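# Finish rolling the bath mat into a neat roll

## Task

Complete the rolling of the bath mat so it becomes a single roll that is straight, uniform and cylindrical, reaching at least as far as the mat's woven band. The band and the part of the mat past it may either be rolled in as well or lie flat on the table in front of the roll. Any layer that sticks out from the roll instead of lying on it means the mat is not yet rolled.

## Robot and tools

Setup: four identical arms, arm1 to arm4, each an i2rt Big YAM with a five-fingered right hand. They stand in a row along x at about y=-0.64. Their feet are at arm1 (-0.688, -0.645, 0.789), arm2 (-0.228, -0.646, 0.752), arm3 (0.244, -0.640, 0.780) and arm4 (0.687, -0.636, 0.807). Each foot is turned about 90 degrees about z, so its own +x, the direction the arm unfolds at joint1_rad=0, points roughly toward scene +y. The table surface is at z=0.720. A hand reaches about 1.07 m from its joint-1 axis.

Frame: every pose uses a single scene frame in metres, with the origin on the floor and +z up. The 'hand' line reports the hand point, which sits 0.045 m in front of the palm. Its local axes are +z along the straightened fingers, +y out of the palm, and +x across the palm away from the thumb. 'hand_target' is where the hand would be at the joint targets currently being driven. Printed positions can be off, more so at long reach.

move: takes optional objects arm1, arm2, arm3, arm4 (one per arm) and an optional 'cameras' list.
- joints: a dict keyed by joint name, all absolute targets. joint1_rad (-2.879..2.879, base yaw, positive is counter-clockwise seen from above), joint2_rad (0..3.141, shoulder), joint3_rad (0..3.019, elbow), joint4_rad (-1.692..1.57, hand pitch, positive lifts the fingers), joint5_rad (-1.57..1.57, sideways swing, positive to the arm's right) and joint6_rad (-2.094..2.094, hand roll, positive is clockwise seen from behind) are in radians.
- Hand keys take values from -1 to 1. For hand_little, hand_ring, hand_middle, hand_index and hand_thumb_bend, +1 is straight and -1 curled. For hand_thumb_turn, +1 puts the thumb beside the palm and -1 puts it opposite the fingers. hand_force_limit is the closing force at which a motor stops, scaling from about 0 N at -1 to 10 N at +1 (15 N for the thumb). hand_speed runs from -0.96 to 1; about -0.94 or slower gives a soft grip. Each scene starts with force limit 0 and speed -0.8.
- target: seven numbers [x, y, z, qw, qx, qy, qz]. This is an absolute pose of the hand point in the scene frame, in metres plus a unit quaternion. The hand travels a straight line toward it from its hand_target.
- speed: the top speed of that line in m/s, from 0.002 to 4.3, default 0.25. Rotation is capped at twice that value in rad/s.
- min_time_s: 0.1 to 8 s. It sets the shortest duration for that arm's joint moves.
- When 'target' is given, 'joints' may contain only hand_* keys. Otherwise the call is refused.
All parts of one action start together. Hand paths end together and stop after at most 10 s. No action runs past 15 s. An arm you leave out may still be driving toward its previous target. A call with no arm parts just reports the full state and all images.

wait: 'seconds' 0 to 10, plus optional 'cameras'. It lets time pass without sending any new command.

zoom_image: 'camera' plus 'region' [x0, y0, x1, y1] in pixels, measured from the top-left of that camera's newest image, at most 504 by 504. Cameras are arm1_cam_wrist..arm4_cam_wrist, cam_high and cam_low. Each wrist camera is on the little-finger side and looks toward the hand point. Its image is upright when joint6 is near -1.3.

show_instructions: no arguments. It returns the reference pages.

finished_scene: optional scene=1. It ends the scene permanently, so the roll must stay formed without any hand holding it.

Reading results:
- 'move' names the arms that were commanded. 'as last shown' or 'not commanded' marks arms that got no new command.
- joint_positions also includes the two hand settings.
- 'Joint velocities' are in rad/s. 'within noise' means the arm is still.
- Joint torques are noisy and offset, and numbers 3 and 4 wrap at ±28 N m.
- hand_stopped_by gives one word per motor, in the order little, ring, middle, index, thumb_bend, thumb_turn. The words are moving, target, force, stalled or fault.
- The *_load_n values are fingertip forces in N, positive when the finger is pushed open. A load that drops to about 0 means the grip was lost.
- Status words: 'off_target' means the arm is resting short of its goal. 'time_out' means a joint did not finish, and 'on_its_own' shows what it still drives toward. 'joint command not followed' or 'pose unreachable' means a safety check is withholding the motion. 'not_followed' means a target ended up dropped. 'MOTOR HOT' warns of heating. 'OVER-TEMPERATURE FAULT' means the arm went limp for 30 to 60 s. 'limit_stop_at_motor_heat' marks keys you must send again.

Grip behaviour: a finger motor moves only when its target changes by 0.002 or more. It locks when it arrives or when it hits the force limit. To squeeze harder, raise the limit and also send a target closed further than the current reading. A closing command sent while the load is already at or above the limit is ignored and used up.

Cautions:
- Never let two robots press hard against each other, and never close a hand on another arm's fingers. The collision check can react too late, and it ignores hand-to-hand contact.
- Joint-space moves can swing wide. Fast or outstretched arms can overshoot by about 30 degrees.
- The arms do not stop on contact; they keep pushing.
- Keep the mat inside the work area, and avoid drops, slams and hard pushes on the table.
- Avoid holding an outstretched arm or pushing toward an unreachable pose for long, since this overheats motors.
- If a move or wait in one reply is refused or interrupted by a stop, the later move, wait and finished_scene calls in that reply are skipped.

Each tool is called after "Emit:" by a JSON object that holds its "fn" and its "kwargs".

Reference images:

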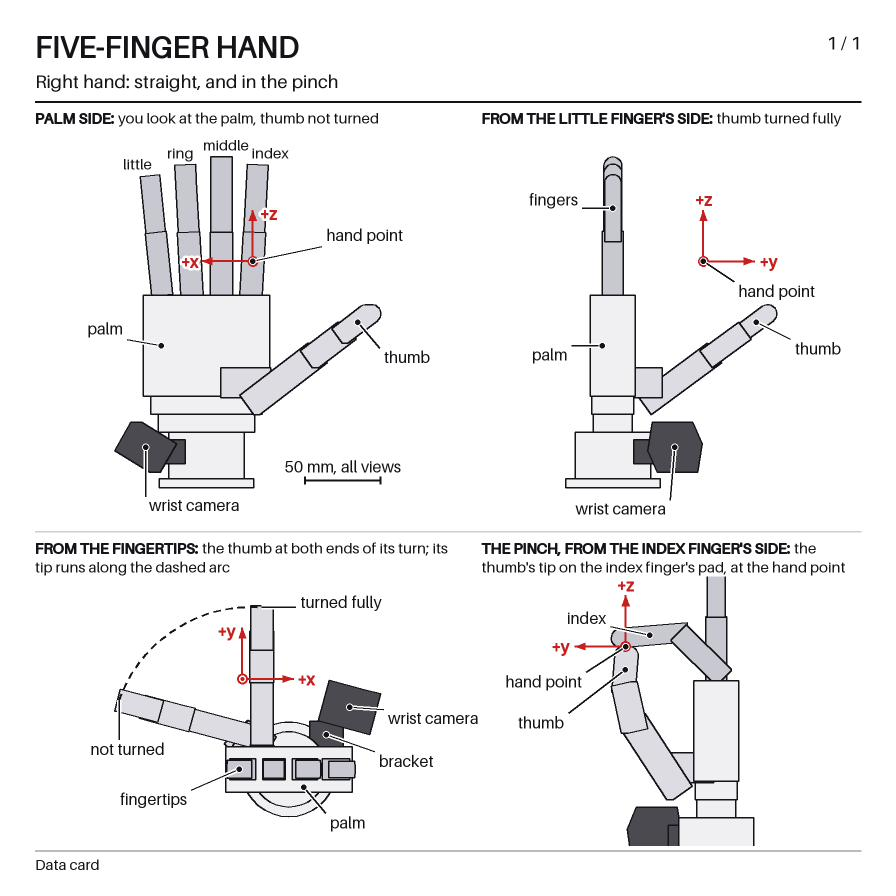

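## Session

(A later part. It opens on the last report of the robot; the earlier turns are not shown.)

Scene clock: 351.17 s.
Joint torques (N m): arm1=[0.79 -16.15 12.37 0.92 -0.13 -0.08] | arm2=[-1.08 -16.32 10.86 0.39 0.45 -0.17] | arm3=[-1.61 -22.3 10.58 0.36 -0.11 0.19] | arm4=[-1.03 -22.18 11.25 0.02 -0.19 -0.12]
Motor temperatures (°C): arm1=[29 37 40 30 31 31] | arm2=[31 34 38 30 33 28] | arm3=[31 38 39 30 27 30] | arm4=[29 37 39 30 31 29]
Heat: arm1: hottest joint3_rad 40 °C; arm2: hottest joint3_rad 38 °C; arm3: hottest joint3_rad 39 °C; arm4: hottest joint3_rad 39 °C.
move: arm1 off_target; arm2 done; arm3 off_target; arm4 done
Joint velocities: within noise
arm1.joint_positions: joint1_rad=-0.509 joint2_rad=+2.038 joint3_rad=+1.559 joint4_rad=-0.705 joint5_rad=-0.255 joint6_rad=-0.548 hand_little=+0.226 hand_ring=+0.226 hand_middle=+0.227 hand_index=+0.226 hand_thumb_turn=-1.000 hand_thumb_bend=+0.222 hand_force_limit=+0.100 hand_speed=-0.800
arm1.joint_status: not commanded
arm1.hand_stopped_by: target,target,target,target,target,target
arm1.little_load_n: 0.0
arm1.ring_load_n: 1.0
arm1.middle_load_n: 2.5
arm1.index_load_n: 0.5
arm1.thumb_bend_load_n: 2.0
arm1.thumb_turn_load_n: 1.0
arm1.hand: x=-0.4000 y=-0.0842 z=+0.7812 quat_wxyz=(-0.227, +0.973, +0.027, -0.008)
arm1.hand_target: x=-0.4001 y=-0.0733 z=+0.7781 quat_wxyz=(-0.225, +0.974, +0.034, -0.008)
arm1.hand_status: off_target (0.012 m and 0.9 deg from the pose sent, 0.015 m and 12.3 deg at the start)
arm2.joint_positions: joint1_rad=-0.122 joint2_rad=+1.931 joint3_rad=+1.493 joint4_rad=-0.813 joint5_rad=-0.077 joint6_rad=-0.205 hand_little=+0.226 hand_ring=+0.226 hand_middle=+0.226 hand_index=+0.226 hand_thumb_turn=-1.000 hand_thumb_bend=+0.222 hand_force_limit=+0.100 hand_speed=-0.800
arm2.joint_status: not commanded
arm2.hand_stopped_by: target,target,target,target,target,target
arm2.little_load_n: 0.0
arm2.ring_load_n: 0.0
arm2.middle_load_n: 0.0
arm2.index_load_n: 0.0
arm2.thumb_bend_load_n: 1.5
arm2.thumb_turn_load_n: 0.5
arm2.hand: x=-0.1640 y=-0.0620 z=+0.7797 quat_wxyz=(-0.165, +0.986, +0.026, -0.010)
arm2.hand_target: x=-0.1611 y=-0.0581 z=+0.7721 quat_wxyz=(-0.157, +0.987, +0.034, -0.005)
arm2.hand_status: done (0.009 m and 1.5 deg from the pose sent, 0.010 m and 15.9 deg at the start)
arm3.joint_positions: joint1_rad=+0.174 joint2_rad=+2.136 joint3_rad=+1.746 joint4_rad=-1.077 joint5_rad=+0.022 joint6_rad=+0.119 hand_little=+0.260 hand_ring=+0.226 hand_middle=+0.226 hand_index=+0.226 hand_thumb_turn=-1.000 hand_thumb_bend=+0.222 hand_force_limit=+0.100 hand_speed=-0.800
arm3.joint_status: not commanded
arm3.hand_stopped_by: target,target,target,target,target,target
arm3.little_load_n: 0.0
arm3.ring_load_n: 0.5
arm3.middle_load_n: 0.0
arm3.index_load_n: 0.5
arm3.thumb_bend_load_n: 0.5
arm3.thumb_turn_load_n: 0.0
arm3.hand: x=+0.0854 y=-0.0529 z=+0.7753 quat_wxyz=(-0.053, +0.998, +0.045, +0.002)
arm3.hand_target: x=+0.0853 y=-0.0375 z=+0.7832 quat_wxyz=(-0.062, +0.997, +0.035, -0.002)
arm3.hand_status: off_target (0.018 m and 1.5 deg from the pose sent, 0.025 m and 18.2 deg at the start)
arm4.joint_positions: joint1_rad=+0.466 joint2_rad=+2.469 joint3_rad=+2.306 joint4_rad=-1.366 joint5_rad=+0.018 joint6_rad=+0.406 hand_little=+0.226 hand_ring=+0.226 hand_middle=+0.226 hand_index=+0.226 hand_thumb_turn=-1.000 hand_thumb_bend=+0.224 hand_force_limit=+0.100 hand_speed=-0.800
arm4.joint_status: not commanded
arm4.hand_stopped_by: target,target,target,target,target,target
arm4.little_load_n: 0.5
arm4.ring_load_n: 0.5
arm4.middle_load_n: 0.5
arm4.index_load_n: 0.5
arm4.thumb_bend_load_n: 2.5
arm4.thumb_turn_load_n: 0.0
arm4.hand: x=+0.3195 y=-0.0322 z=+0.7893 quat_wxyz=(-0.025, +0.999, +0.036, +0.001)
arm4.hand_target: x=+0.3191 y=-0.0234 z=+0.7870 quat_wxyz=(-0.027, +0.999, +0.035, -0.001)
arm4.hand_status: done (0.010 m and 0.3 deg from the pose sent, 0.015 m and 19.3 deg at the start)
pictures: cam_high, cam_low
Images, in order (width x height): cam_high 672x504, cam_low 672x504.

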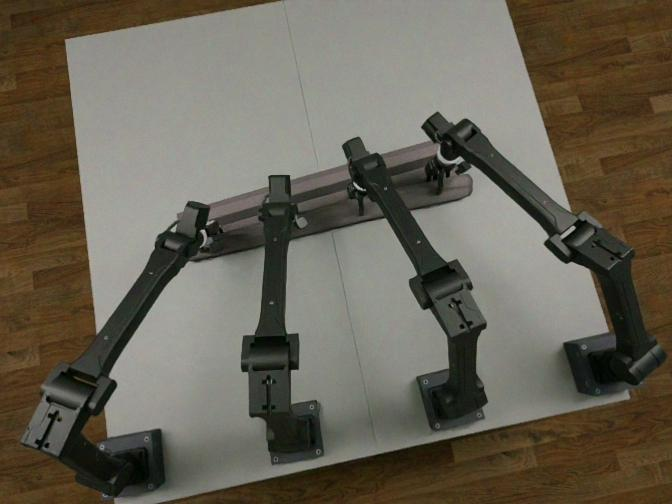

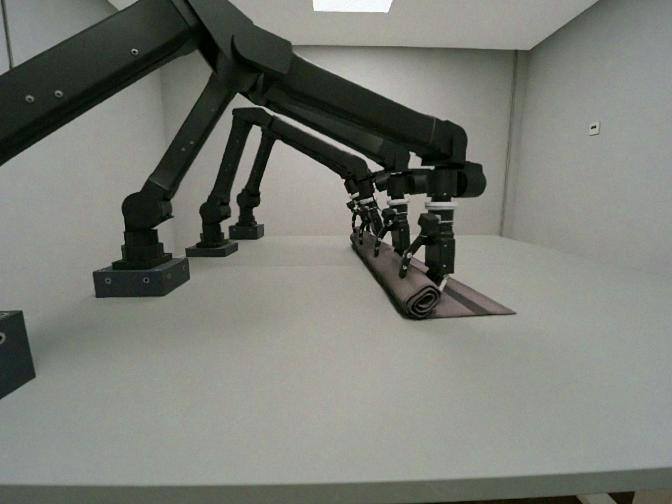

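Emit:
{"fn": "move", "kwargs": {"arm1": {"target": [-0.400, -0.073, 0.801, 0.2249, -0.9738, -0.0340, 0.0079], "speed": 0.06, "joints": {"hand_speed": -0.6, "hand_little": 0.36, "hand_ring": 0.36, "hand_middle": 0.36, "hand_index": 0.36, "hand_thumb_bend": 0.45}}, "arm3": {"target": [0.085, -0.037, 0.801, 0.0609, -0.9975, -0.0348, 0.0021], "speed": 0.06, "joints": {"hand_speed": -0.6, "hand_little": 0.36, "hand_ring": 0.36, "hand_middle": 0.36, "hand_index": 0.36, "hand_thumb_bend": 0.45}}}}

Emit:
{"fn": "move", "kwargs": {"arm1": {"target": [-0.400, -0.088, 0.790, 0.5733, -0.8187, -0.0286, 0.0200], "speed": 0.14, "joints": {"hand_thumb_bend": 0.82}}, "arm3": {"target": [0.082, -0.054, 0.792, 0.5733, -0.8187, -0.0286, 0.0200], "speed": 0.14, "joints": {"hand_thumb_bend": 0.82}}, "cameras": ["cam_low", "cam_high", "arm1_cam_wrist", "arm3_cam_wrist"]}}

Emit:
{"fn": "zoom_image", "kwargs": {"camera": "cam_low", "region": [340, 220, 600, 340]}}

Emit:
{"fn": "zoom_image", "kwargs": {"camera": "cam_high", "region": [160, 110, 500, 280]}}

Scene clock: 352.73 s.
Joint torques (N m): arm1=[2.14 -16.79 12.64 0.95 -0.18 -0.1] | arm2=[-0.21 -16.09 10.54 0.31 0.41 -0.19] | arm3=[-1.61 -23.94 10.82 0.44 -0.01 0.19] | arm4=[-0.56 -22.71 11.1 -0.01 -0.2 -0.1]
Motor temperatures (°C): arm1=[29 37 40 30 31 31] | arm2=[31 34 38 30 33 28] | arm3=[31 38 40 30 27 30] | arm4=[29 38 39 30 31 29]
Heat: arm1: hottest joint3_rad 40 °C; arm2: hottest joint3_rad 38 °C; arm3: hottest joint3_rad 40 °C; arm4: hottest joint3_rad 39 °C.
move: arm1 off_target; arm3 off_target
Joint velocities: within noise
arm1.joint_positions: joint1_rad=-0.509 joint2_rad=+2.038 joint3_rad=+1.580 joint4_rad=-0.756 joint5_rad=-0.255 joint6_rad=-0.548 hand_little=+0.360 hand_ring=+0.360 hand_middle=+0.360 hand_index=+0.360 hand_thumb_turn=-1.000 hand_thumb_bend=+0.450 hand_force_limit=+0.100 hand_speed=-0.600
arm1.joint_status: all done
arm1.hand_stopped_by: target,target,target,target,target,target
arm1.little_load_n: 0.5
arm1.ring_load_n: 0.0
arm1.middle_load_n: 0.0
arm1.index_load_n: 0.0
arm1.thumb_bend_load_n: 0.0
arm1.thumb_turn_load_n: 0.0
arm1.hand: x=-0.4026 y=-0.0882 z=+0.7871 quat_wxyz=(-0.215, +0.976, +0.025, -0.016)
arm1.hand_target: x=-0.4004 y=-0.0734 z=+0.8012 quat_wxyz=(-0.225, +0.974, +0.034, -0.008)
arm1.hand_status: off_target (0.021 m and 1.8 deg from the pose sent, 0.023 m and 0.9 deg at the start)
arm2, arm4: as last shown
arm2.joint_positions: joint1_rad=-0.122 joint2_rad=+1.932 joint3_rad=+1.493 joint4_rad=-0.813 joint5_rad=-0.077 joint6_rad=-0.206 hand_little=+0.226 hand_ring=+0.226 hand_middle=+0.226 hand_index=+0.226 hand_thumb_turn=-1.000 hand_thumb_bend=+0.222 hand_force_limit=+0.100 hand_speed=-0.800
arm2.hand: x=-0.1639 y=-0.0620 z=+0.7794 quat_wxyz=(-0.165, +0.986, +0.027, -0.009)
arm2.hand_target: x=-0.1610 y=-0.0582 z=+0.7721 quat_wxyz=(-0.157, +0.987, +0.034, -0.005)
arm3.joint_positions: joint1_rad=+0.174 joint2_rad=+2.135 joint3_rad=+1.762 joint4_rad=-1.118 joint5_rad=+0.019 joint6_rad=+0.119 hand_little=+0.360 hand_ring=+0.360 hand_middle=+0.360 hand_index=+0.360 hand_thumb_turn=-1.000 hand_thumb_bend=+0.450 hand_force_limit=+0.100 hand_speed=-0.600
arm3.joint_status: all done
arm3.hand_stopped_by: target,target,target,target,target,target
arm3.little_load_n: 0.5
arm3.ring_load_n: 0.0
arm3.middle_load_n: -1.0
arm3.index_load_n: 0.5
arm3.thumb_bend_load_n: 0.0
arm3.thumb_turn_load_n: 0.0
arm3.hand: x=+0.0858 y=-0.0576 z=+0.7822 quat_wxyz=(-0.041, +0.998, +0.045, +0.002)
arm3.hand_target: x=+0.0853 y=-0.0380 z=+0.8014 quat_wxyz=(-0.061, +0.998, +0.035, -0.002)
arm3.hand_status: off_target (0.028 m and 2.6 deg from the pose sent, 0.030 m and 1.5 deg at the start)
arm4.joint_positions: joint1_rad=+0.466 joint2_rad=+2.469 joint3_rad=+2.306 joint4_rad=-1.367 joint5_rad=+0.018 joint6_rad=+0.405 hand_little=+0.226 hand_ring=+0.226 hand_middle=+0.226 hand_index=+0.226 hand_thumb_turn=-1.000 hand_thumb_bend=+0.224 hand_force_limit=+0.100 hand_speed=-0.800
arm4.little_load_n: 0.0
arm4.thumb_turn_load_n: -0.5
arm4.hand: x=+0.3196 y=-0.0322 z=+0.7895 quat_wxyz=(-0.025, +0.999, +0.036, +0.001)
arm4.hand_target: x=+0.3192 y=-0.0234 z=+0.7871 quat_wxyz=(-0.027, +0.999, +0.035, -0.001)
pictures: none

Scene clock: 357.47 s.
Joint torques (N m): arm1=[1.2 -12.22 6.64 2.5 -0.38 -0.05] | arm2=[-0.21 -16.32 10.51 0.23 0.38 -0.13] | arm3=[0.32 -14.8 4.89 3.67 0.17 -0.11] | arm4=[-0.56 -22.18 11.18 -0.02 -0.14 -0.08]
Motor temperatures (°C): arm1=[29 37 40 30 31 31] | arm2=[31 34 38 30 33 28] | arm3=[31 38 39 30 27 30] | arm4=[29 38 39 30 31 29]
Heat: arm1: hottest joint3_rad 40 °C; arm2: hottest joint3_rad 38 °C; arm3: hottest joint3_rad 39 °C; arm4: hottest joint3_rad 39 °C.
move: arm1 off_target; arm3 done
Joint velocities: within noise
arm1.joint_positions: joint1_rad=-0.647 joint2_rad=+1.902 joint3_rad=+1.020 joint4_rad=+0.440 joint5_rad=-0.702 joint6_rad=-0.323 hand_little=+0.360 hand_ring=+0.360 hand_middle=+0.360 hand_index=+0.360 hand_thumb_turn=-1.000 hand_thumb_bend=+0.820 hand_force_limit=+0.100 hand_speed=-0.600
arm1.joint_status: all done
arm1.hand_stopped_by: target,target,target,target,target,target
arm1.little_load_n: -0.5
arm1.ring_load_n: 0.0
arm1.middle_load_n: 0.0
arm1.index_load_n: 0.0
arm1.thumb_bend_load_n: 0.0
arm1.thumb_turn_load_n: 0.0
arm1.hand: x=-0.4014 y=-0.0809 z=+0.8074 quat_wxyz=(-0.580, +0.814, +0.040, -0.013)
arm1.hand_target: x=-0.4004 y=-0.0883 z=+0.7903 quat_wxyz=(-0.573, +0.819, +0.029, -0.020)
arm1.hand_status: off_target (0.019 m and 1.8 deg from the pose sent, 0.004 m and 45.2 deg at the start)
arm2, arm4: as last shown
arm2.joint_positions: joint1_rad=-0.122 joint2_rad=+1.932 joint3_rad=+1.493 joint4_rad=-0.813 joint5_rad=-0.076 joint6_rad=-0.207 hand_little=+0.226 hand_ring=+0.226 hand_middle=+0.226 hand_index=+0.226 hand_thumb_turn=-1.000 hand_thumb_bend=+0.222 hand_force_limit=+0.100 hand_speed=-0.800
arm2.thumb_bend_load_n: 2.0
arm2.hand: x=-0.1638 y=-0.0620 z=+0.7792 quat_wxyz=(-0.165, +0.986, +0.027, -0.009)
arm2.hand_target: x=-0.1610 y=-0.0582 z=+0.7720 quat_wxyz=(-0.157, +0.987, +0.034, -0.006)
arm3.joint_positions: joint1_rad=+0.227 joint2_rad=+1.783 joint3_rad=+0.786 joint4_rad=+0.629 joint5_rad=+0.191 joint6_rad=+0.086 hand_little=+0.360 hand_ring=+0.360 hand_middle=+0.360 hand_index=+0.360 hand_thumb_turn=-1.000 hand_thumb_bend=+0.820 hand_force_limit=+0.100 hand_speed=-0.600
arm3.joint_status: all done
arm3.hand_stopped_by: target,target,target,target,target,target
arm3.little_load_n: -0.5
arm3.ring_load_n: 0.0
arm3.middle_load_n: 0.0
arm3.index_load_n: 0.0
arm3.thumb_bend_load_n: 0.0
arm3.thumb_turn_load_n: 0.0
arm3.hand: x=+0.0887 y=-0.0524 z=+0.7941 quat_wxyz=(-0.568, +0.822, +0.018, -0.020)
arm3.hand_target: x=+0.0820 y=-0.0540 z=+0.7921 quat_wxyz=(-0.573, +0.819, +0.029, -0.020)
arm3.hand_status: done (0.007 m and 1.4 deg from the pose sent, 0.011 m and 65.4 deg at the start)
arm4.joint_positions: joint1_rad=+0.466 joint2_rad=+2.469 joint3_rad=+2.306 joint4_rad=-1.367 joint5_rad=+0.018 joint6_rad=+0.404 hand_little=+0.226 hand_ring=+0.226 hand_middle=+0.226 hand_index=+0.226 hand_thumb_turn=-1.000 hand_thumb_bend=+0.224 hand_force_limit=+0.100 hand_speed=-0.800
arm4.little_load_n: 0.5
arm4.thumb_bend_load_n: 2.0
arm4.thumb_turn_load_n: 0.0
arm4.hand: x=+0.3196 y=-0.0322 z=+0.7895 quat_wxyz=(-0.025, +0.999, +0.037, +0.001)
arm4.hand_target: x=+0.3191 y=-0.0234 z=+0.7872 quat_wxyz=(-0.027, +0.999, +0.035, -0.001)
pictures: arm1_cam_wrist, arm3_cam_wrist, cam_high, cam_low
Images, in order (width x height): arm1_cam_wrist 672x504, arm3_cam_wrist 672x504, cam_high 672x504, cam_low 672x504.

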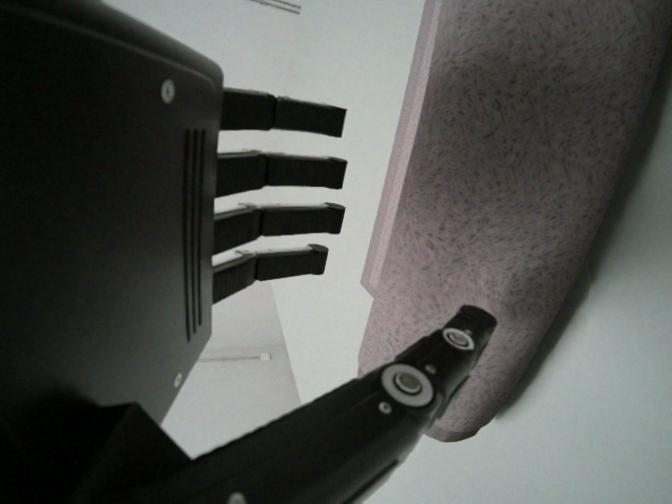

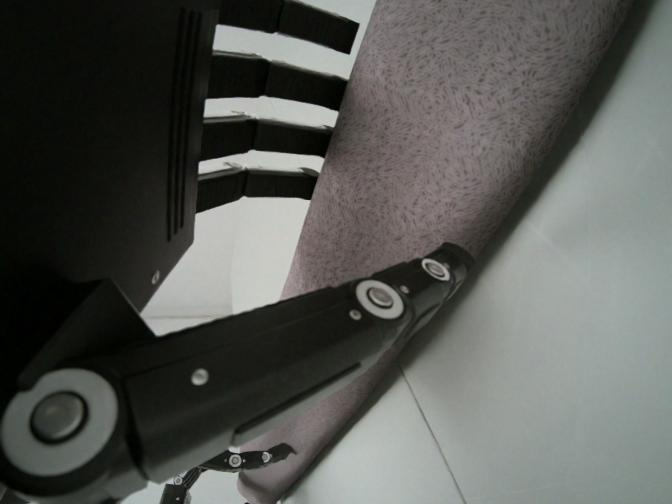

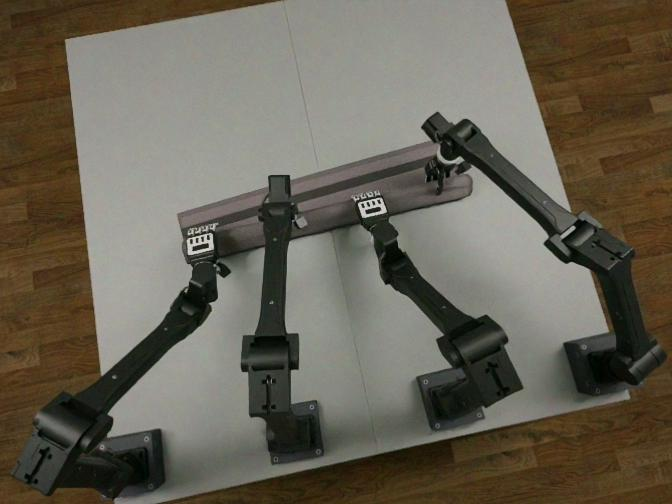

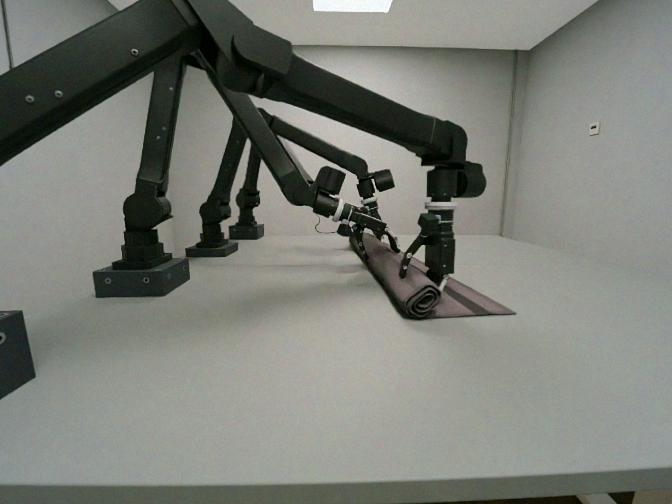

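Scaled by 1.938 from the camera's image (finer frame: 960x720).

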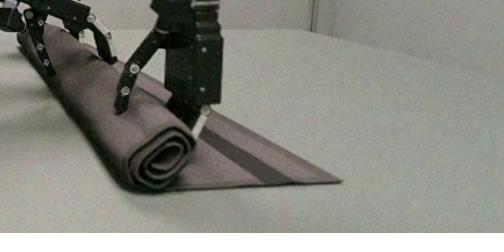

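Scaled by 1.482 from the camera's image (finer frame: 960x720).

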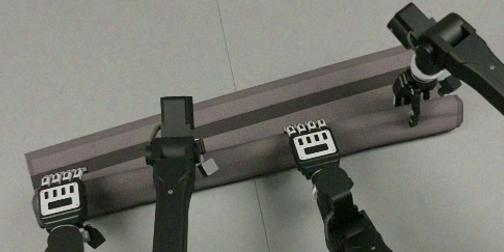

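Emit:
{"fn": "move", "kwargs": {"arm1": {"target": [-0.400, -0.108, 0.789, 0.5733, -0.8187, -0.0286, 0.0200], "speed": 0.1, "joints": {"hand_little": 0.56, "hand_ring": 0.56, "hand_middle": 0.56, "hand_index": 0.56, "hand_thumb_bend": 0.92}}, "arm3": {"target": [0.080, -0.064, 0.789, 0.5733, -0.8187, -0.0286, 0.0200], "speed": 0.1, "joints": {"hand_little": 0.56, "hand_ring": 0.56, "hand_middle": 0.56, "hand_index": 0.56, "hand_thumb_bend": 0.88}}, "cameras": ["cam_high", "arm1_cam_wrist", "arm3_cam_wrist"]}}

Emit:
{"fn": "zoom_image", "kwargs": {"camera": "cam_high", "region": [160, 110, 500, 280]}}

Scene clock: 358.90 s.
Joint torques (N m): arm1=[0.73 -13.92 5.86 2.63 -0.39 -0.14] | arm2=[-0.62 -17.08 10.41 0.06 0.36 -0.14] | arm3=[0.26 -15.27 4.72 3.63 0.18 -0.06] | arm4=[-1.38 -22.18 11.04 -0.01 -0.18 -0.11]
Motor temperatures (°C): arm1=[29 37 40 30 31 31] | arm2=[31 34 37 30 33 28] | arm3=[31 38 39 30 27 30] | arm4=[29 38 39 30 31 29]
Heat: arm1: hottest joint3_rad 40 °C; arm2: hottest joint3_rad 37 °C; arm3: hottest joint3_rad 39 °C; arm4: hottest joint3_rad 39 °C.
move: arm1 done; arm3 done
Joint velocities: within noise
arm1.joint_positions: joint1_rad=-0.674 joint2_rad=+1.902 joint3_rad=+0.975 joint4_rad=+0.452 joint5_rad=-0.725 joint6_rad=-0.324 hand_little=+0.560 hand_ring=+0.560 hand_middle=+0.560 hand_index=+0.560 hand_thumb_turn=-1.000 hand_thumb_bend=+0.920 hand_force_limit=+0.100 hand_speed=-0.600
arm1.joint_status: all done
arm1.hand_stopped_by: target,target,target,target,target,target
arm1.little_load_n: 0.0
arm1.ring_load_n: 0.0
arm1.middle_load_n: 0.0
arm1.index_load_n: 0.0
arm1.thumb_bend_load_n: 0.0
arm1.thumb_turn_load_n: 0.0
arm1.hand: x=-0.4029 y=-0.1032 z=+0.7925 quat_wxyz=(-0.572, +0.819, +0.029, -0.023)
arm1.hand_target: x=-0.4001 y=-0.1080 z=+0.7890 quat_wxyz=(-0.573, +0.819, +0.029, -0.020)
arm1.hand_status: done (0.007 m and 0.4 deg from the pose sent, 0.033 m and 1.8 deg at the start)
arm2, arm4: as last shown
arm2.thumb_bend_load_n: 1.5
arm3.joint_positions: joint1_rad=+0.237 joint2_rad=+1.783 joint3_rad=+0.758 joint4_rad=+0.648 joint5_rad=+0.201 joint6_rad=+0.085 hand_little=+0.560 hand_ring=+0.560 hand_middle=+0.560 hand_index=+0.560 hand_thumb_turn=-1.000 hand_thumb_bend=+0.880 hand_force_limit=+0.100 hand_speed=-0.600
arm3.joint_status: all done
arm3.hand_stopped_by: target,target,target,target,target,target
arm3.little_load_n: 0.0
arm3.ring_load_n: -0.5
arm3.middle_load_n: 0.0
arm3.index_load_n: 0.0
arm3.thumb_bend_load_n: 0.0
arm3.thumb_turn_load_n: 0.0
arm3.hand: x=+0.0870 y=-0.0634 z=+0.7867 quat_wxyz=(-0.565, +0.824, +0.020, -0.018)
arm3.hand_target: x=+0.0801 y=-0.0641 z=+0.7890 quat_wxyz=(-0.573, +0.819, +0.029, -0.020)
arm3.hand_status: done (0.007 m and 1.5 deg from the pose sent, 0.015 m and 1.4 deg at the start)
arm4.ring_load_n: 0.0
arm4.index_load_n: 1.0
pictures: arm1_cam_wrist, arm3_cam_wrist, cam_high
Images, in order (width x height): arm1_cam_wrist 672x504, arm3_cam_wrist 672x504, cam_high 672x504.

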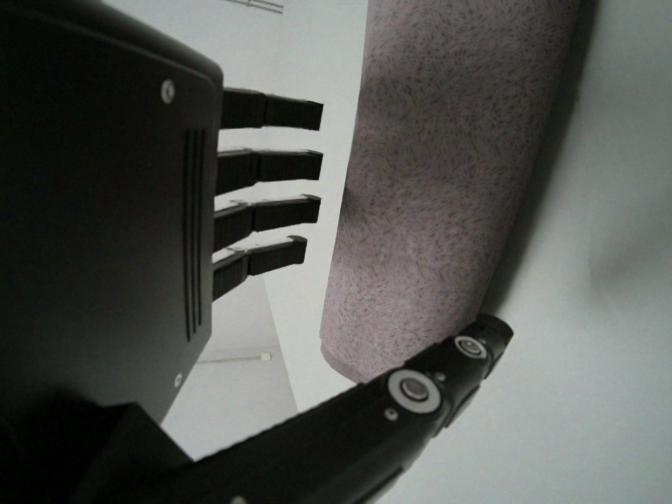

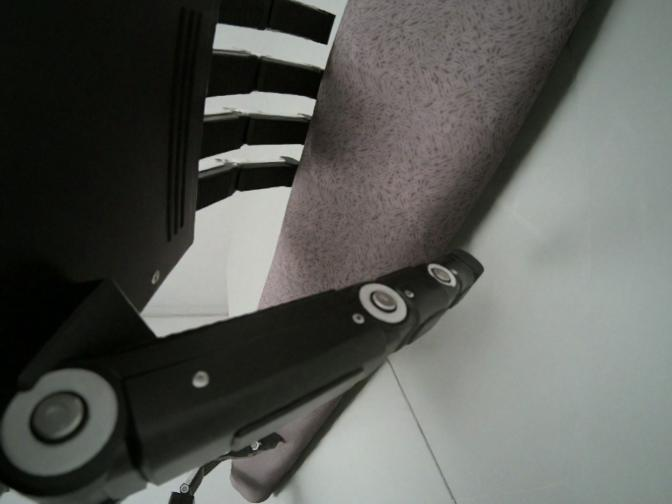

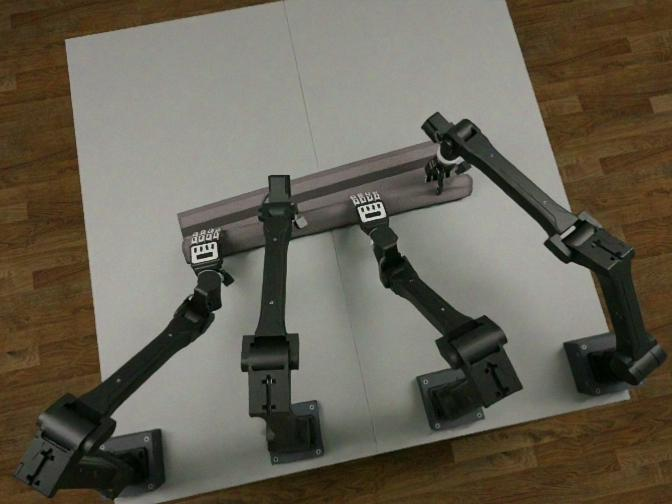

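Scaled by 1.482 from the camera's image (finer frame: 960x720).

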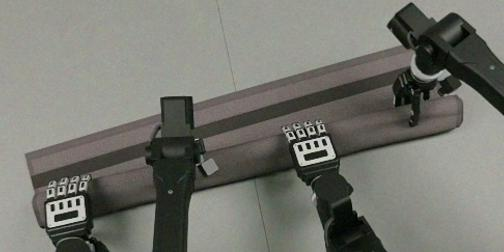

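Emit:
{"fn": "move", "kwargs": {"arm1": {"target": [-0.400, -0.106, 0.756, 0.5733, -0.8187, -0.0286, 0.0200], "speed": 0.08}, "arm3": {"target": [0.080, -0.064, 0.761, 0.5733, -0.8187, -0.0286, 0.0200], "speed": 0.08}, "cameras": ["cam_low", "arm1_cam_wrist", "arm3_cam_wrist"]}}

Scene clock: 360.37 s.
Joint torques (N m): arm1=[0.67 -12.75 5.89 2.77 -0.35 -0.09] | arm2=[0.09 -17.32 10.36 0.27 0.34 -0.16] | arm3=[0.32 -14.62 4.3 3.54 0.16 -0.06] | arm4=[-1.44 -21.6 11.02 -0.29 -0.17 -0.1]
Motor temperatures (°C): arm1=[29 37 40 30 31 31] | arm2=[31 34 37 30 33 28] | arm3=[31 38 39 30 27 30] | arm4=[29 38 39 30 31 29]
Heat: arm1: hottest joint3_rad 40 °C; arm2: hottest joint3_rad 37 °C; arm3: hottest joint3_rad 39 °C; arm4: hottest joint3_rad 39 °C.
move: arm1 off_target; arm3 done
Joint velocities: within noise
arm1.joint_positions: joint1_rad=-0.674 joint2_rad=+1.964 joint3_rad=+0.975 joint4_rad=+0.532 joint5_rad=-0.725 joint6_rad=-0.324 hand_little=+0.560 hand_ring=+0.560 hand_middle=+0.560 hand_index=+0.560 hand_thumb_turn=-1.000 hand_thumb_bend=+0.920 hand_force_limit=+0.100 hand_speed=-0.600
arm1.joint_status: not commanded
arm1.hand_stopped_by: target,target,target,target,target,target
arm1.little_load_n: 0.0
arm1.ring_load_n: -0.5
arm1.middle_load_n: 0.0
arm1.index_load_n: 0.0
arm1.thumb_bend_load_n: 0.0
arm1.thumb_turn_load_n: 0.0
arm1.hand: x=-0.4005 y=-0.1003 z=+0.7696 quat_wxyz=(-0.578, +0.815, +0.032, -0.018)
arm1.hand_target: x=-0.4003 y=-0.1062 z=+0.7562 quat_wxyz=(-0.573, +0.819, +0.029, -0.020)
arm1.hand_status: off_target (0.015 m and 0.8 deg from the pose sent, 0.037 m and 0.4 deg at the start)
arm2, arm4: as last shown
arm2.joint_positions: joint1_rad=-0.122 joint2_rad=+1.933 joint3_rad=+1.495 joint4_rad=-0.813 joint5_rad=-0.076 joint6_rad=-0.207 hand_little=+0.226 hand_ring=+0.226 hand_middle=+0.226 hand_index=+0.226 hand_thumb_turn=-1.000 hand_thumb_bend=+0.222 hand_force_limit=+0.100 hand_speed=-0.800
arm2.little_load_n: 0.5
arm2.index_load_n: 0.5
arm2.thumb_bend_load_n: 2.0
arm2.thumb_turn_load_n: 1.0
arm2.hand: x=-0.1637 y=-0.0616 z=+0.7792 quat_wxyz=(-0.165, +0.986, +0.027, -0.009)
arm2.hand_target: x=-0.1610 y=-0.0581 z=+0.7721 quat_wxyz=(-0.157, +0.987, +0.034, -0.006)
arm3.joint_positions: joint1_rad=+0.237 joint2_rad=+1.850 joint3_rad=+0.755 joint4_rad=+0.734 joint5_rad=+0.201 joint6_rad=+0.085 hand_little=+0.560 hand_ring=+0.560 hand_middle=+0.560 hand_index=+0.560 hand_thumb_turn=-1.000 hand_thumb_bend=+0.880 hand_force_limit=+0.100 hand_speed=-0.600
arm3.joint_status: not commanded
arm3.hand_stopped_by: target,target,target,target,target,target
arm3.little_load_n: 0.0
arm3.ring_load_n: 0.0
arm3.middle_load_n: 0.0
arm3.index_load_n: 0.5
arm3.thumb_bend_load_n: 0.0
arm3.thumb_turn_load_n: 0.0
arm3.hand: x=+0.0865 y=-0.0613 z=+0.7661 quat_wxyz=(-0.571, +0.820, +0.019, -0.020)
arm3.hand_target: x=+0.0802 y=-0.0642 z=+0.7610 quat_wxyz=(-0.573, +0.819, +0.029, -0.020)
arm3.hand_status: done (0.009 m and 1.1 deg from the pose sent, 0.027 m and 1.5 deg at the start)
arm4.joint_positions: joint1_rad=+0.466 joint2_rad=+2.469 joint3_rad=+2.306 joint4_rad=-1.367 joint5_rad=+0.018 joint6_rad=+0.404 hand_little=+0.226 hand_ring=+0.226 hand_middle=+0.226 hand_index=+0.226 hand_thumb_turn=-1.000 hand_thumb_bend=+0.223 hand_force_limit=+0.100 hand_speed=-0.800
arm4.little_load_n: 0.0
arm4.ring_load_n: 0.5
arm4.middle_load_n: 0.0
arm4.index_load_n: 0.5
arm4.hand: x=+0.3197 y=-0.0323 z=+0.7892 quat_wxyz=(-0.025, +0.999, +0.037, +0.001)
arm4.hand_target: x=+0.3192 y=-0.0234 z=+0.7870 quat_wxyz=(-0.027, +0.999, +0.035, -0.001)
pictures: arm1_cam_wrist, arm3_cam_wrist, cam_low
Images, in order (width x height): arm1_cam_wrist 672x504, arm3_cam_wrist 672x504, cam_low 672x504.

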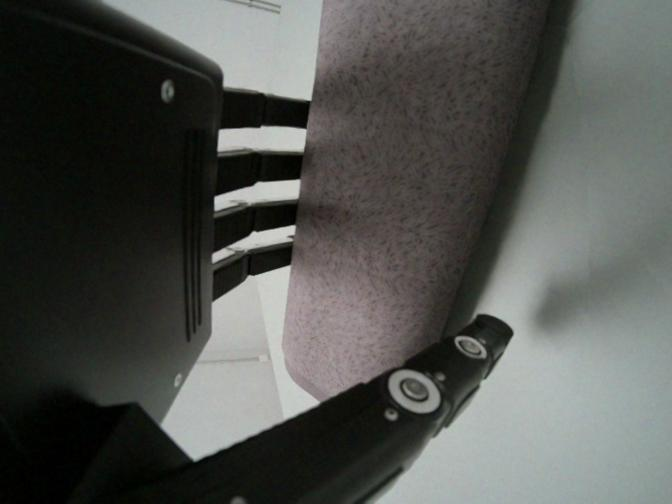

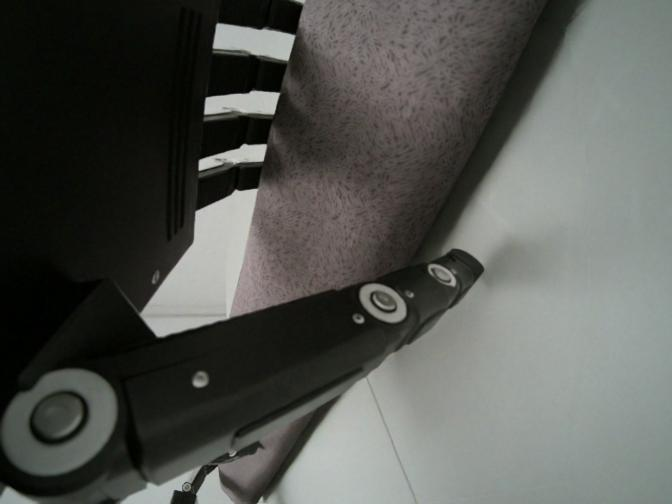

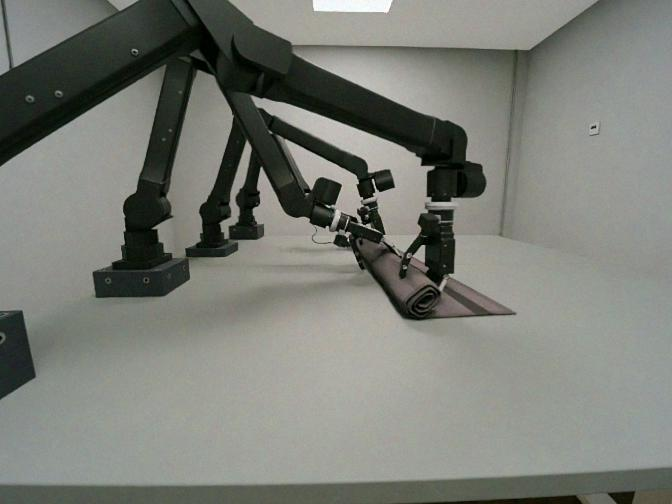

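Emit:
{"fn": "move", "kwargs": {"arm1": {"target": [-0.400, -0.104, 0.754, 0.5733, -0.8187, -0.0286, 0.0200], "speed": 0.08, "joints": {"hand_little": 0.42, "hand_ring": 0.42, "hand_middle": 0.42, "hand_index": 0.42, "hand_thumb_bend": 0.55, "hand_speed": -0.65}}, "arm3": {"joints": {"hand_little": 0.42, "hand_ring": 0.42, "hand_middle": 0.42, "hand_index": 0.42, "hand_thumb_bend": 0.52, "hand_speed": -0.65}}}}

Emit:
{"fn": "move", "kwargs": {"arm1": {"joints": {"hand_little": 0.33, "hand_ring": 0.33, "hand_middle": 0.33, "hand_index": 0.33, "hand_thumb_bend": 0.38, "hand_speed": -0.72}}, "arm3": {"joints": {"hand_little": 0.33, "hand_ring": 0.33, "hand_middle": 0.33, "hand_index": 0.33, "hand_thumb_bend": 0.38, "hand_speed": -0.72}}}}

Emit:
{"fn": "move", "kwargs": {"arm1": {"joints": {"hand_little": 0.27, "hand_ring": 0.27, "hand_middle": 0.27, "hand_index": 0.27, "hand_thumb_bend": 0.28, "hand_speed": -0.8}}, "arm3": {"joints": {"hand_little": 0.27, "hand_ring": 0.27, "hand_middle": 0.27, "hand_index": 0.27, "hand_thumb_bend": 0.28, "hand_speed": -0.8}}, "cameras": ["cam_low", "cam_high", "arm1_cam_wrist", "arm3_cam_wrist"]}}

Emit:
{"fn": "zoom_image", "kwargs": {"camera": "cam_high", "region": [160, 110, 500, 280]}}

Scene clock: 362.27 s.
Joint torques (N m): arm1=[0.79 -11.69 6.54 2.63 -0.28 -0.11] | arm2=[-1.2 -16.91 10.26 0.09 0.38 -0.11] | arm3=[0.26 -14.62 4.3 3.3 0.14 -0.06] | arm4=[-1.26 -21.66 10.91 -0.03 -0.17 -0.11]
Motor temperatures (°C): arm1=[29 37 40 30 31 31] | arm2=[31 34 38 30 33 28] | arm3=[31 38 39 30 27 30] | arm4=[29 39 39 30 31 29]
Heat: arm1: hottest joint3_rad 40 °C; arm2: hottest joint3_rad 38 °C; arm3: hottest joint3_rad 39 °C; arm4: hottest joint2_rad 39 °C.
move: arm1 off_target; arm3 done
Joint velocities: within noise
arm1.joint_positions: joint1_rad=-0.674 joint2_rad=+1.964 joint3_rad=+0.975 joint4_rad=+0.537 joint5_rad=-0.725 joint6_rad=-0.324 hand_little=+0.420 hand_ring=+0.420 hand_middle=+0.420 hand_index=+0.420 hand_thumb_turn=-1.000 hand_thumb_bend=+0.550 hand_force_limit=+0.100 hand_speed=-0.650
arm1.joint_status: all done
arm1.hand_stopped_by: target,target,target,target,target,target
arm1.little_load_n: 0.0
arm1.ring_load_n: 0.5
arm1.middle_load_n: 0.0
arm1.index_load_n: 0.0
arm1.thumb_bend_load_n: 0.5
arm1.thumb_turn_load_n: 0.0
arm1.hand: x=-0.3999 y=-0.0997 z=+0.7703 quat_wxyz=(-0.579, +0.814, +0.033, -0.017)
arm1.hand_target: x=-0.4003 y=-0.1043 z=+0.7543 quat_wxyz=(-0.573, +0.819, +0.029, -0.020)
arm1.hand_status: off_target (0.017 m and 1.1 deg from the pose sent, 0.016 m and 0.8 deg at the start)
arm2, arm4: as last shown
arm2.little_load_n: 0.0
arm2.thumb_turn_load_n: 0.5
arm3.joint_positions: joint1_rad=+0.237 joint2_rad=+1.850 joint3_rad=+0.755 joint4_rad=+0.739 joint5_rad=+0.201 joint6_rad=+0.085 hand_little=+0.420 hand_ring=+0.420 hand_middle=+0.420 hand_index=+0.420 hand_thumb_turn=-1.000 hand_thumb_bend=+0.520 hand_force_limit=+0.100 hand_speed=-0.650
arm3.joint_status: all done
arm3.hand_stopped_by: target,target,target,target,target,target
arm3.little_load_n: 0.5
arm3.ring_load_n: 0.0
arm3.middle_load_n: 0.0
arm3.index_load_n: 1.0
arm3.thumb_bend_load_n: 0.5
arm3.thumb_turn_load_n: 0.0
arm3.hand: x=+0.0864 y=-0.0606 z=+0.7672 quat_wxyz=(-0.573, +0.819, +0.019, -0.020)
arm3.hand_target: x=+0.0802 y=-0.0642 z=+0.7610 quat_wxyz=(-0.573, +0.819, +0.029, -0.020)
arm3.hand_status: not commanded
arm4.little_load_n: 0.5
pictures: none

Scene clock: 363.17 s.
Joint torques (N m): arm1=[1.2 -11.93 6.05 2.47 -0.29 -0.1] | arm2=[-1.38 -15.97 10.44 0.2 0.37 -0.11] | arm3=[0.26 -14.56 4.29 3.33 0.15 -0.07] | arm4=[-1.32 -22.36 10.96 -0.17 -0.2 -0.09]
Motor temperatures (°C): arm1=[29 37 40 30 31 31] | arm2=[31 34 38 30 33 28] | arm3=[31 38 39 30 27 30] | arm4=[29 39 39 30 31 29]
Heat: arm1: hottest joint3_rad 40 °C; arm2: hottest joint3_rad 38 °C; arm3: hottest joint3_rad 39 °C; arm4: hottest joint2_rad 39 °C.
move: arm1 done; arm3 done
Joint velocities: within noise
arm1.joint_positions: joint1_rad=-0.674 joint2_rad=+1.964 joint3_rad=+0.975 joint4_rad=+0.540 joint5_rad=-0.725 joint6_rad=-0.324 hand_little=+0.330 hand_ring=+0.330 hand_middle=+0.330 hand_index=+0.330 hand_thumb_turn=-1.000 hand_thumb_bend=+0.381 hand_force_limit=+0.100 hand_speed=-0.720
arm1.joint_status: all done
arm1.hand_stopped_by: target,target,target,target,target,target
arm1.little_load_n: 0.5
arm1.ring_load_n: 0.5
arm1.middle_load_n: 0.0
arm1.index_load_n: 0.0
arm1.thumb_bend_load_n: 1.0
arm1.thumb_turn_load_n: 0.0
arm1.hand: x=-0.3997 y=-0.0994 z=+0.7707 quat_wxyz=(-0.580, +0.814, +0.034, -0.016)
arm1.hand_target: x=-0.4003 y=-0.1043 z=+0.7543 quat_wxyz=(-0.573, +0.819, +0.029, -0.020)
arm1.hand_status: not commanded
arm2, arm4: as last shown
arm2.thumb_turn_load_n: 1.0
arm3.joint_positions: joint1_rad=+0.237 joint2_rad=+1.850 joint3_rad=+0.755 joint4_rad=+0.739 joint5_rad=+0.202 joint6_rad=+0.085 hand_little=+0.330 hand_ring=+0.330 hand_middle=+0.330 hand_index=+0.330 hand_thumb_turn=-1.000 hand_thumb_bend=+0.381 hand_force_limit=+0.100 hand_speed=-0.720
arm3.joint_status: all done
arm3.hand_stopped_by: target,target,target,target,target,target
arm3.little_load_n: 0.5
arm3.ring_load_n: 0.0
arm3.middle_load_n: 0.0
arm3.index_load_n: 1.0
arm3.thumb_bend_load_n: 1.5
arm3.thumb_turn_load_n: 0.0
arm3.hand: x=+0.0864 y=-0.0606 z=+0.7672 quat_wxyz=(-0.573, +0.819, +0.019, -0.020)
arm3.hand_target: x=+0.0802 y=-0.0642 z=+0.7610 quat_wxyz=(-0.573, +0.819, +0.029, -0.020)
arm3.hand_status: not commanded
arm4.little_load_n: 0.0
arm4.ring_load_n: 0.0
pictures: none

Scene clock: 364.00 s.
Joint torques (N m): arm1=[0.03 -11.75 6.34 2.32 -0.2 -0.15] | arm2=[-1.44 -16.62 10.24 0.27 0.32 -0.12] | arm3=[0.32 -14.62 4.29 3.32 0.14 -0.06] | arm4=[-0.85 -22.07 11.08 -0.01 -0.17 -0.1]
Motor temperatures (°C): arm1=[29 37 40 30 31 31] | arm2=[31 34 38 30 33 28] | arm3=[31 38 39 30 27 30] | arm4=[29 39 39 30 31 29]
Heat: arm1: hottest joint3_rad 40 °C; arm2: hottest joint3_rad 38 °C; arm3: hottest joint3_rad 39 °C; arm4: hottest joint2_rad 39 °C.
move: arm1 done; arm3 done
Joint velocities: within noise
arm1.joint_positions: joint1_rad=-0.674 joint2_rad=+1.964 joint3_rad=+0.975 joint4_rad=+0.541 joint5_rad=-0.725 joint6_rad=-0.324 hand_little=+0.270 hand_ring=+0.270 hand_middle=+0.270 hand_index=+0.270 hand_thumb_turn=-1.000 hand_thumb_bend=+0.281 hand_force_limit=+0.100 hand_speed=-0.800
arm1.joint_status: all done
arm1.hand_stopped_by: target,target,target,target,target,target
arm1.little_load_n: 0.5
arm1.ring_load_n: 0.5
arm1.middle_load_n: 0.5
arm1.index_load_n: 0.0
arm1.thumb_bend_load_n: 1.5
arm1.thumb_turn_load_n: 0.0
arm1.hand: x=-0.3995 y=-0.0992 z=+0.7709 quat_wxyz=(-0.581, +0.813, +0.034, -0.016)
arm1.hand_target: x=-0.4003 y=-0.1043 z=+0.7543 quat_wxyz=(-0.573, +0.819, +0.029, -0.020)
arm1.hand_status: not commanded
arm2, arm4: as last shown
arm2.little_load_n: 0.5
arm2.index_load_n: 0.0
arm2.thumb_turn_load_n: 0.5
arm2.hand: x=-0.1637 y=-0.0616 z=+0.7791 quat_wxyz=(-0.165, +0.986, +0.027, -0.009)
arm2.hand_target: x=-0.1609 y=-0.0581 z=+0.7722 quat_wxyz=(-0.157, +0.987, +0.034, -0.005)
arm3.joint_positions: joint1_rad=+0.237 joint2_rad=+1.850 joint3_rad=+0.755 joint4_rad=+0.739 joint5_rad=+0.202 joint6_rad=+0.085 hand_little=+0.270 hand_ring=+0.270 hand_middle=+0.270 hand_index=+0.271 hand_thumb_turn=-1.000 hand_thumb_bend=+0.282 hand_force_limit=+0.100 hand_speed=-0.800
arm3.joint_status: all done
arm3.hand_stopped_by: target,target,target,target,target,target
arm3.little_load_n: 1.0
arm3.ring_load_n: 0.5
arm3.middle_load_n: 0.5
arm3.index_load_n: 2.5
arm3.thumb_bend_load_n: 3.0
arm3.thumb_turn_load_n: 0.5
arm3.hand: x=+0.0864 y=-0.0606 z=+0.7672 quat_wxyz=(-0.573, +0.819, +0.019, -0.020)
arm3.hand_target: x=+0.0802 y=-0.0642 z=+0.7610 quat_wxyz=(-0.573, +0.819, +0.029, -0.020)
arm3.hand_status: not commanded
arm4.middle_load_n: 0.5
arm4.index_load_n: 1.0
pictures: arm1_cam_wrist, arm3_cam_wrist, cam_high, cam_low
Images, in order (width x height): arm1_cam_wrist 672x504, arm3_cam_wrist 672x504, cam_high 672x504, cam_low 672x504.

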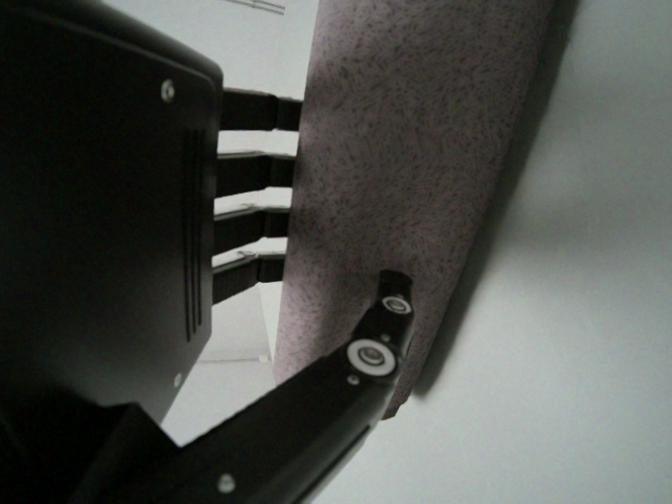

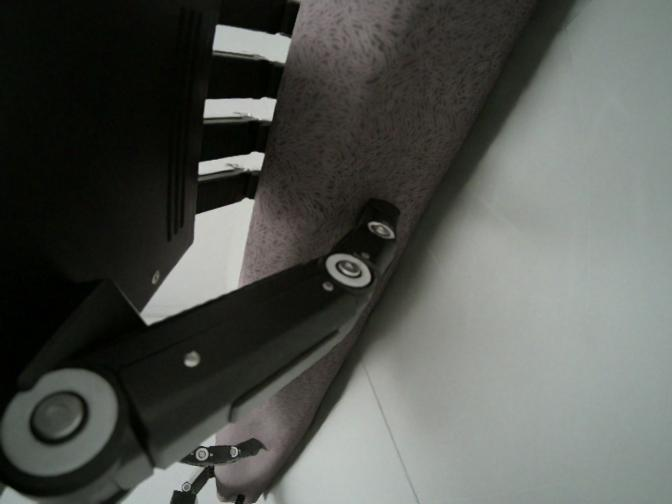

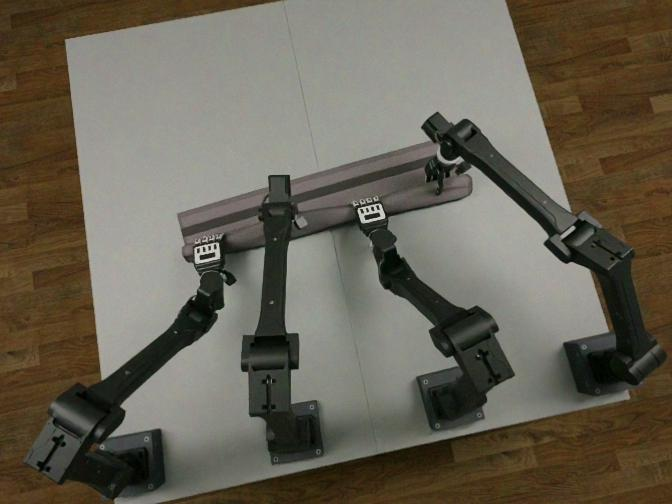

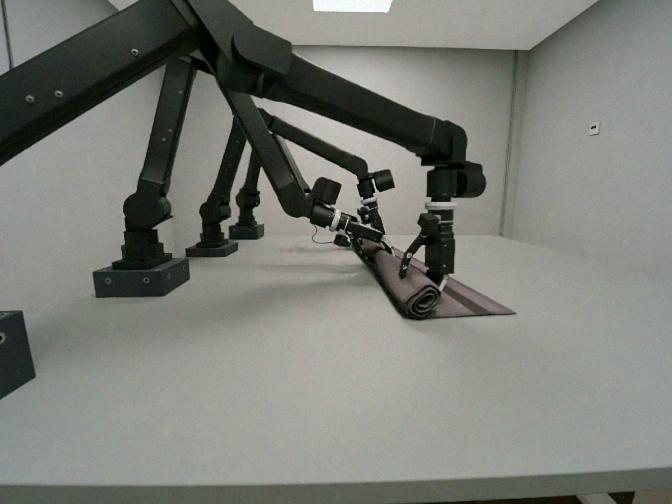

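Scaled by 1.482 from the camera's image (finer frame: 960x720).

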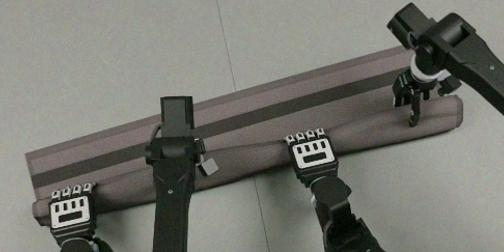

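Emit:
{"fn": "move", "kwargs": {"arm1": {"joints": {"hand_little": 0.42, "hand_ring": 0.42, "hand_middle": 0.42, "hand_index": 0.42, "hand_thumb_bend": 0.75, "hand_speed": -0.5}}}}

Emit:
{"fn": "move", "kwargs": {"arm1": {"target": [-0.400, -0.113, 0.745, 0.5733, -0.8187, -0.0286, 0.0200], "speed": 0.06}, "cameras": ["arm1_cam_wrist"]}}

Scene clock: 365.57 s.
Joint torques (N m): arm1=[0.15 -11.52 6.39 2.52 -0.27 -0.09] | arm2=[0.15 -16.62 10.02 0.32 0.39 -0.2] | arm3=[0.26 -14.62 4.3 3.3 0.14 -0.06] | arm4=[-0.91 -22.3 11.02 -0.09 -0.14 -0.12]
Motor temperatures (°C): arm1=[29 37 40 30 31 31] | arm2=[31 34 38 30 33 28] | arm3=[31 38 39 30 27 30] | arm4=[29 39 39 30 31 29]
Heat: arm1: hottest joint3_rad 40 °C; arm2: hottest joint3_rad 38 °C; arm3: hottest joint3_rad 39 °C; arm4: hottest joint2_rad 39 °C.
move: arm1 done
Joint velocities: within noise
arm1.joint_positions: joint1_rad=-0.674 joint2_rad=+1.966 joint3_rad=+0.975 joint4_rad=+0.541 joint5_rad=-0.725 joint6_rad=-0.324 hand_little=+0.420 hand_ring=+0.420 hand_middle=+0.420 hand_index=+0.420 hand_thumb_turn=-1.000 hand_thumb_bend=+0.750 hand_force_limit=+0.100 hand_speed=-0.500
arm1.joint_status: all done
arm1.hand_stopped_by: target,target,target,target,target,target
arm1.little_load_n: 0.0
arm1.ring_load_n: 0.0
arm1.middle_load_n: 0.0
arm1.index_load_n: 0.0
arm1.thumb_bend_load_n: 0.0
arm1.thumb_turn_load_n: 0.0
arm1.hand: x=-0.3996 y=-0.0994 z=+0.7703 quat_wxyz=(-0.580, +0.814, +0.034, -0.016)
arm1.hand_target: x=-0.4003 y=-0.1043 z=+0.7543 quat_wxyz=(-0.573, +0.819, +0.029, -0.020)
arm1.hand_status: not commanded
arm2.joint_positions: joint1_rad=-0.122 joint2_rad=+1.933 joint3_rad=+1.495 joint4_rad=-0.813 joint5_rad=-0.076 joint6_rad=-0.207 hand_little=+0.226 hand_ring=+0.226 hand_middle=+0.226 hand_index=+0.226 hand_thumb_turn=-1.000 hand_thumb_bend=+0.222 hand_force_limit=+0.100 hand_speed=-0.800
arm2.joint_status: not commanded
arm2.hand_stopped_by: target,target,target,target,target,target
arm2.little_load_n: 0.5
arm2.ring_load_n: 0.0
arm2.middle_load_n: 0.0
arm2.index_load_n: 0.0
arm2.thumb_bend_load_n: 2.0
arm2.thumb_turn_load_n: 1.0
arm2.hand: x=-0.1637 y=-0.0617 z=+0.7789 quat_wxyz=(-0.165, +0.986, +0.027, -0.009)
arm2.hand_target: x=-0.1609 y=-0.0582 z=+0.7720 quat_wxyz=(-0.157, +0.987, +0.034, -0.006)
arm2.hand_status: not commanded
arm3: as last shown
arm3.middle_load_n: 0.0
arm4.joint_positions: joint1_rad=+0.466 joint2_rad=+2.469 joint3_rad=+2.306 joint4_rad=-1.367 joint5_rad=+0.018 joint6_rad=+0.404 hand_little=+0.226 hand_ring=+0.226 hand_middle=+0.226 hand_index=+0.226 hand_thumb_turn=-1.000 hand_thumb_bend=+0.223 hand_force_limit=+0.100 hand_speed=-0.800
arm4.joint_status: not commanded
arm4.hand_stopped_by: target,target,target,target,target,target
arm4.little_load_n: 0.5
arm4.ring_load_n: 0.5
arm4.middle_load_n: 0.0
arm4.index_load_n: 0.5
arm4.thumb_bend_load_n: 2.0
arm4.thumb_turn_load_n: 0.0
arm4.hand: x=+0.3197 y=-0.0323 z=+0.7892 quat_wxyz=(-0.025, +0.999, +0.037, +0.001)
arm4.hand_target: x=+0.3192 y=-0.0234 z=+0.7870 quat_wxyz=(-0.027, +0.999, +0.035, -0.001)
arm4.hand_status: not commanded
pictures: none

Scene clock: 366.57 s.
Joint torques (N m): arm1=[0.21 -11.81 5.38 2.55 -0.38 -0.09] | arm2=[-0.79 -16.26 10.59 0.09 0.35 -0.13] | arm3=[0.21 -14.56 4.3 3.33 0.14 -0.06] | arm4=[-1.44 -21.83 11.06 -0.08 -0.17 -0.08]
Motor temperatures (°C): arm1=[29 37 40 30 31 31] | arm2=[31 34 38 30 33 28] | arm3=[31 38 39 30 27 30] | arm4=[29 39 40 30 31 29]
Heat: arm1: hottest joint3_rad 40 °C; arm2: hottest joint3_rad 38 °C; arm3: hottest joint3_rad 39 °C; arm4: hottest joint3_rad 40 °C.
move: arm1 off_target
Joint velocities: within noise
arm1.joint_positions: joint1_rad=-0.678 joint2_rad=+1.974 joint3_rad=+0.964 joint4_rad=+0.565 joint5_rad=-0.731 joint6_rad=-0.327 hand_little=+0.420 hand_ring=+0.420 hand_middle=+0.420 hand_index=+0.420 hand_thumb_turn=-1.000 hand_thumb_bend=+0.750 hand_force_limit=+0.100 hand_speed=-0.500
arm1.joint_status: not commanded
arm1.hand_stopped_by: target,target,target,target,target,target
arm1.little_load_n: 0.5
arm1.ring_load_n: 0.0
arm1.middle_load_n: 0.0
arm1.index_load_n: 0.0
arm1.thumb_bend_load_n: 0.0
arm1.thumb_turn_load_n: 0.5
arm1.hand: x=-0.4001 y=-0.1028 z=+0.7654 quat_wxyz=(-0.582, +0.812, +0.036, -0.015)
arm1.hand_target: x=-0.4006 y=-0.1132 z=+0.7456 quat_wxyz=(-0.573, +0.819, +0.029, -0.020)
arm1.hand_status: off_target (0.023 m and 1.6 deg from the pose sent, 0.029 m and 1.3 deg at the start)
arm2, arm3, arm4: as last shown
arm2.little_load_n: 0.0
arm2.ring_load_n: 0.5
arm3.middle_load_n: 0.5
arm4.ring_load_n: 0.0
Images, in order (width x height): arm1_cam_wrist 672x504.

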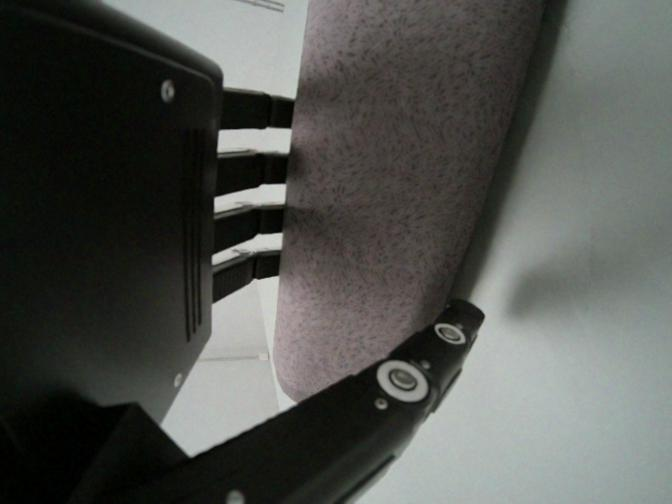

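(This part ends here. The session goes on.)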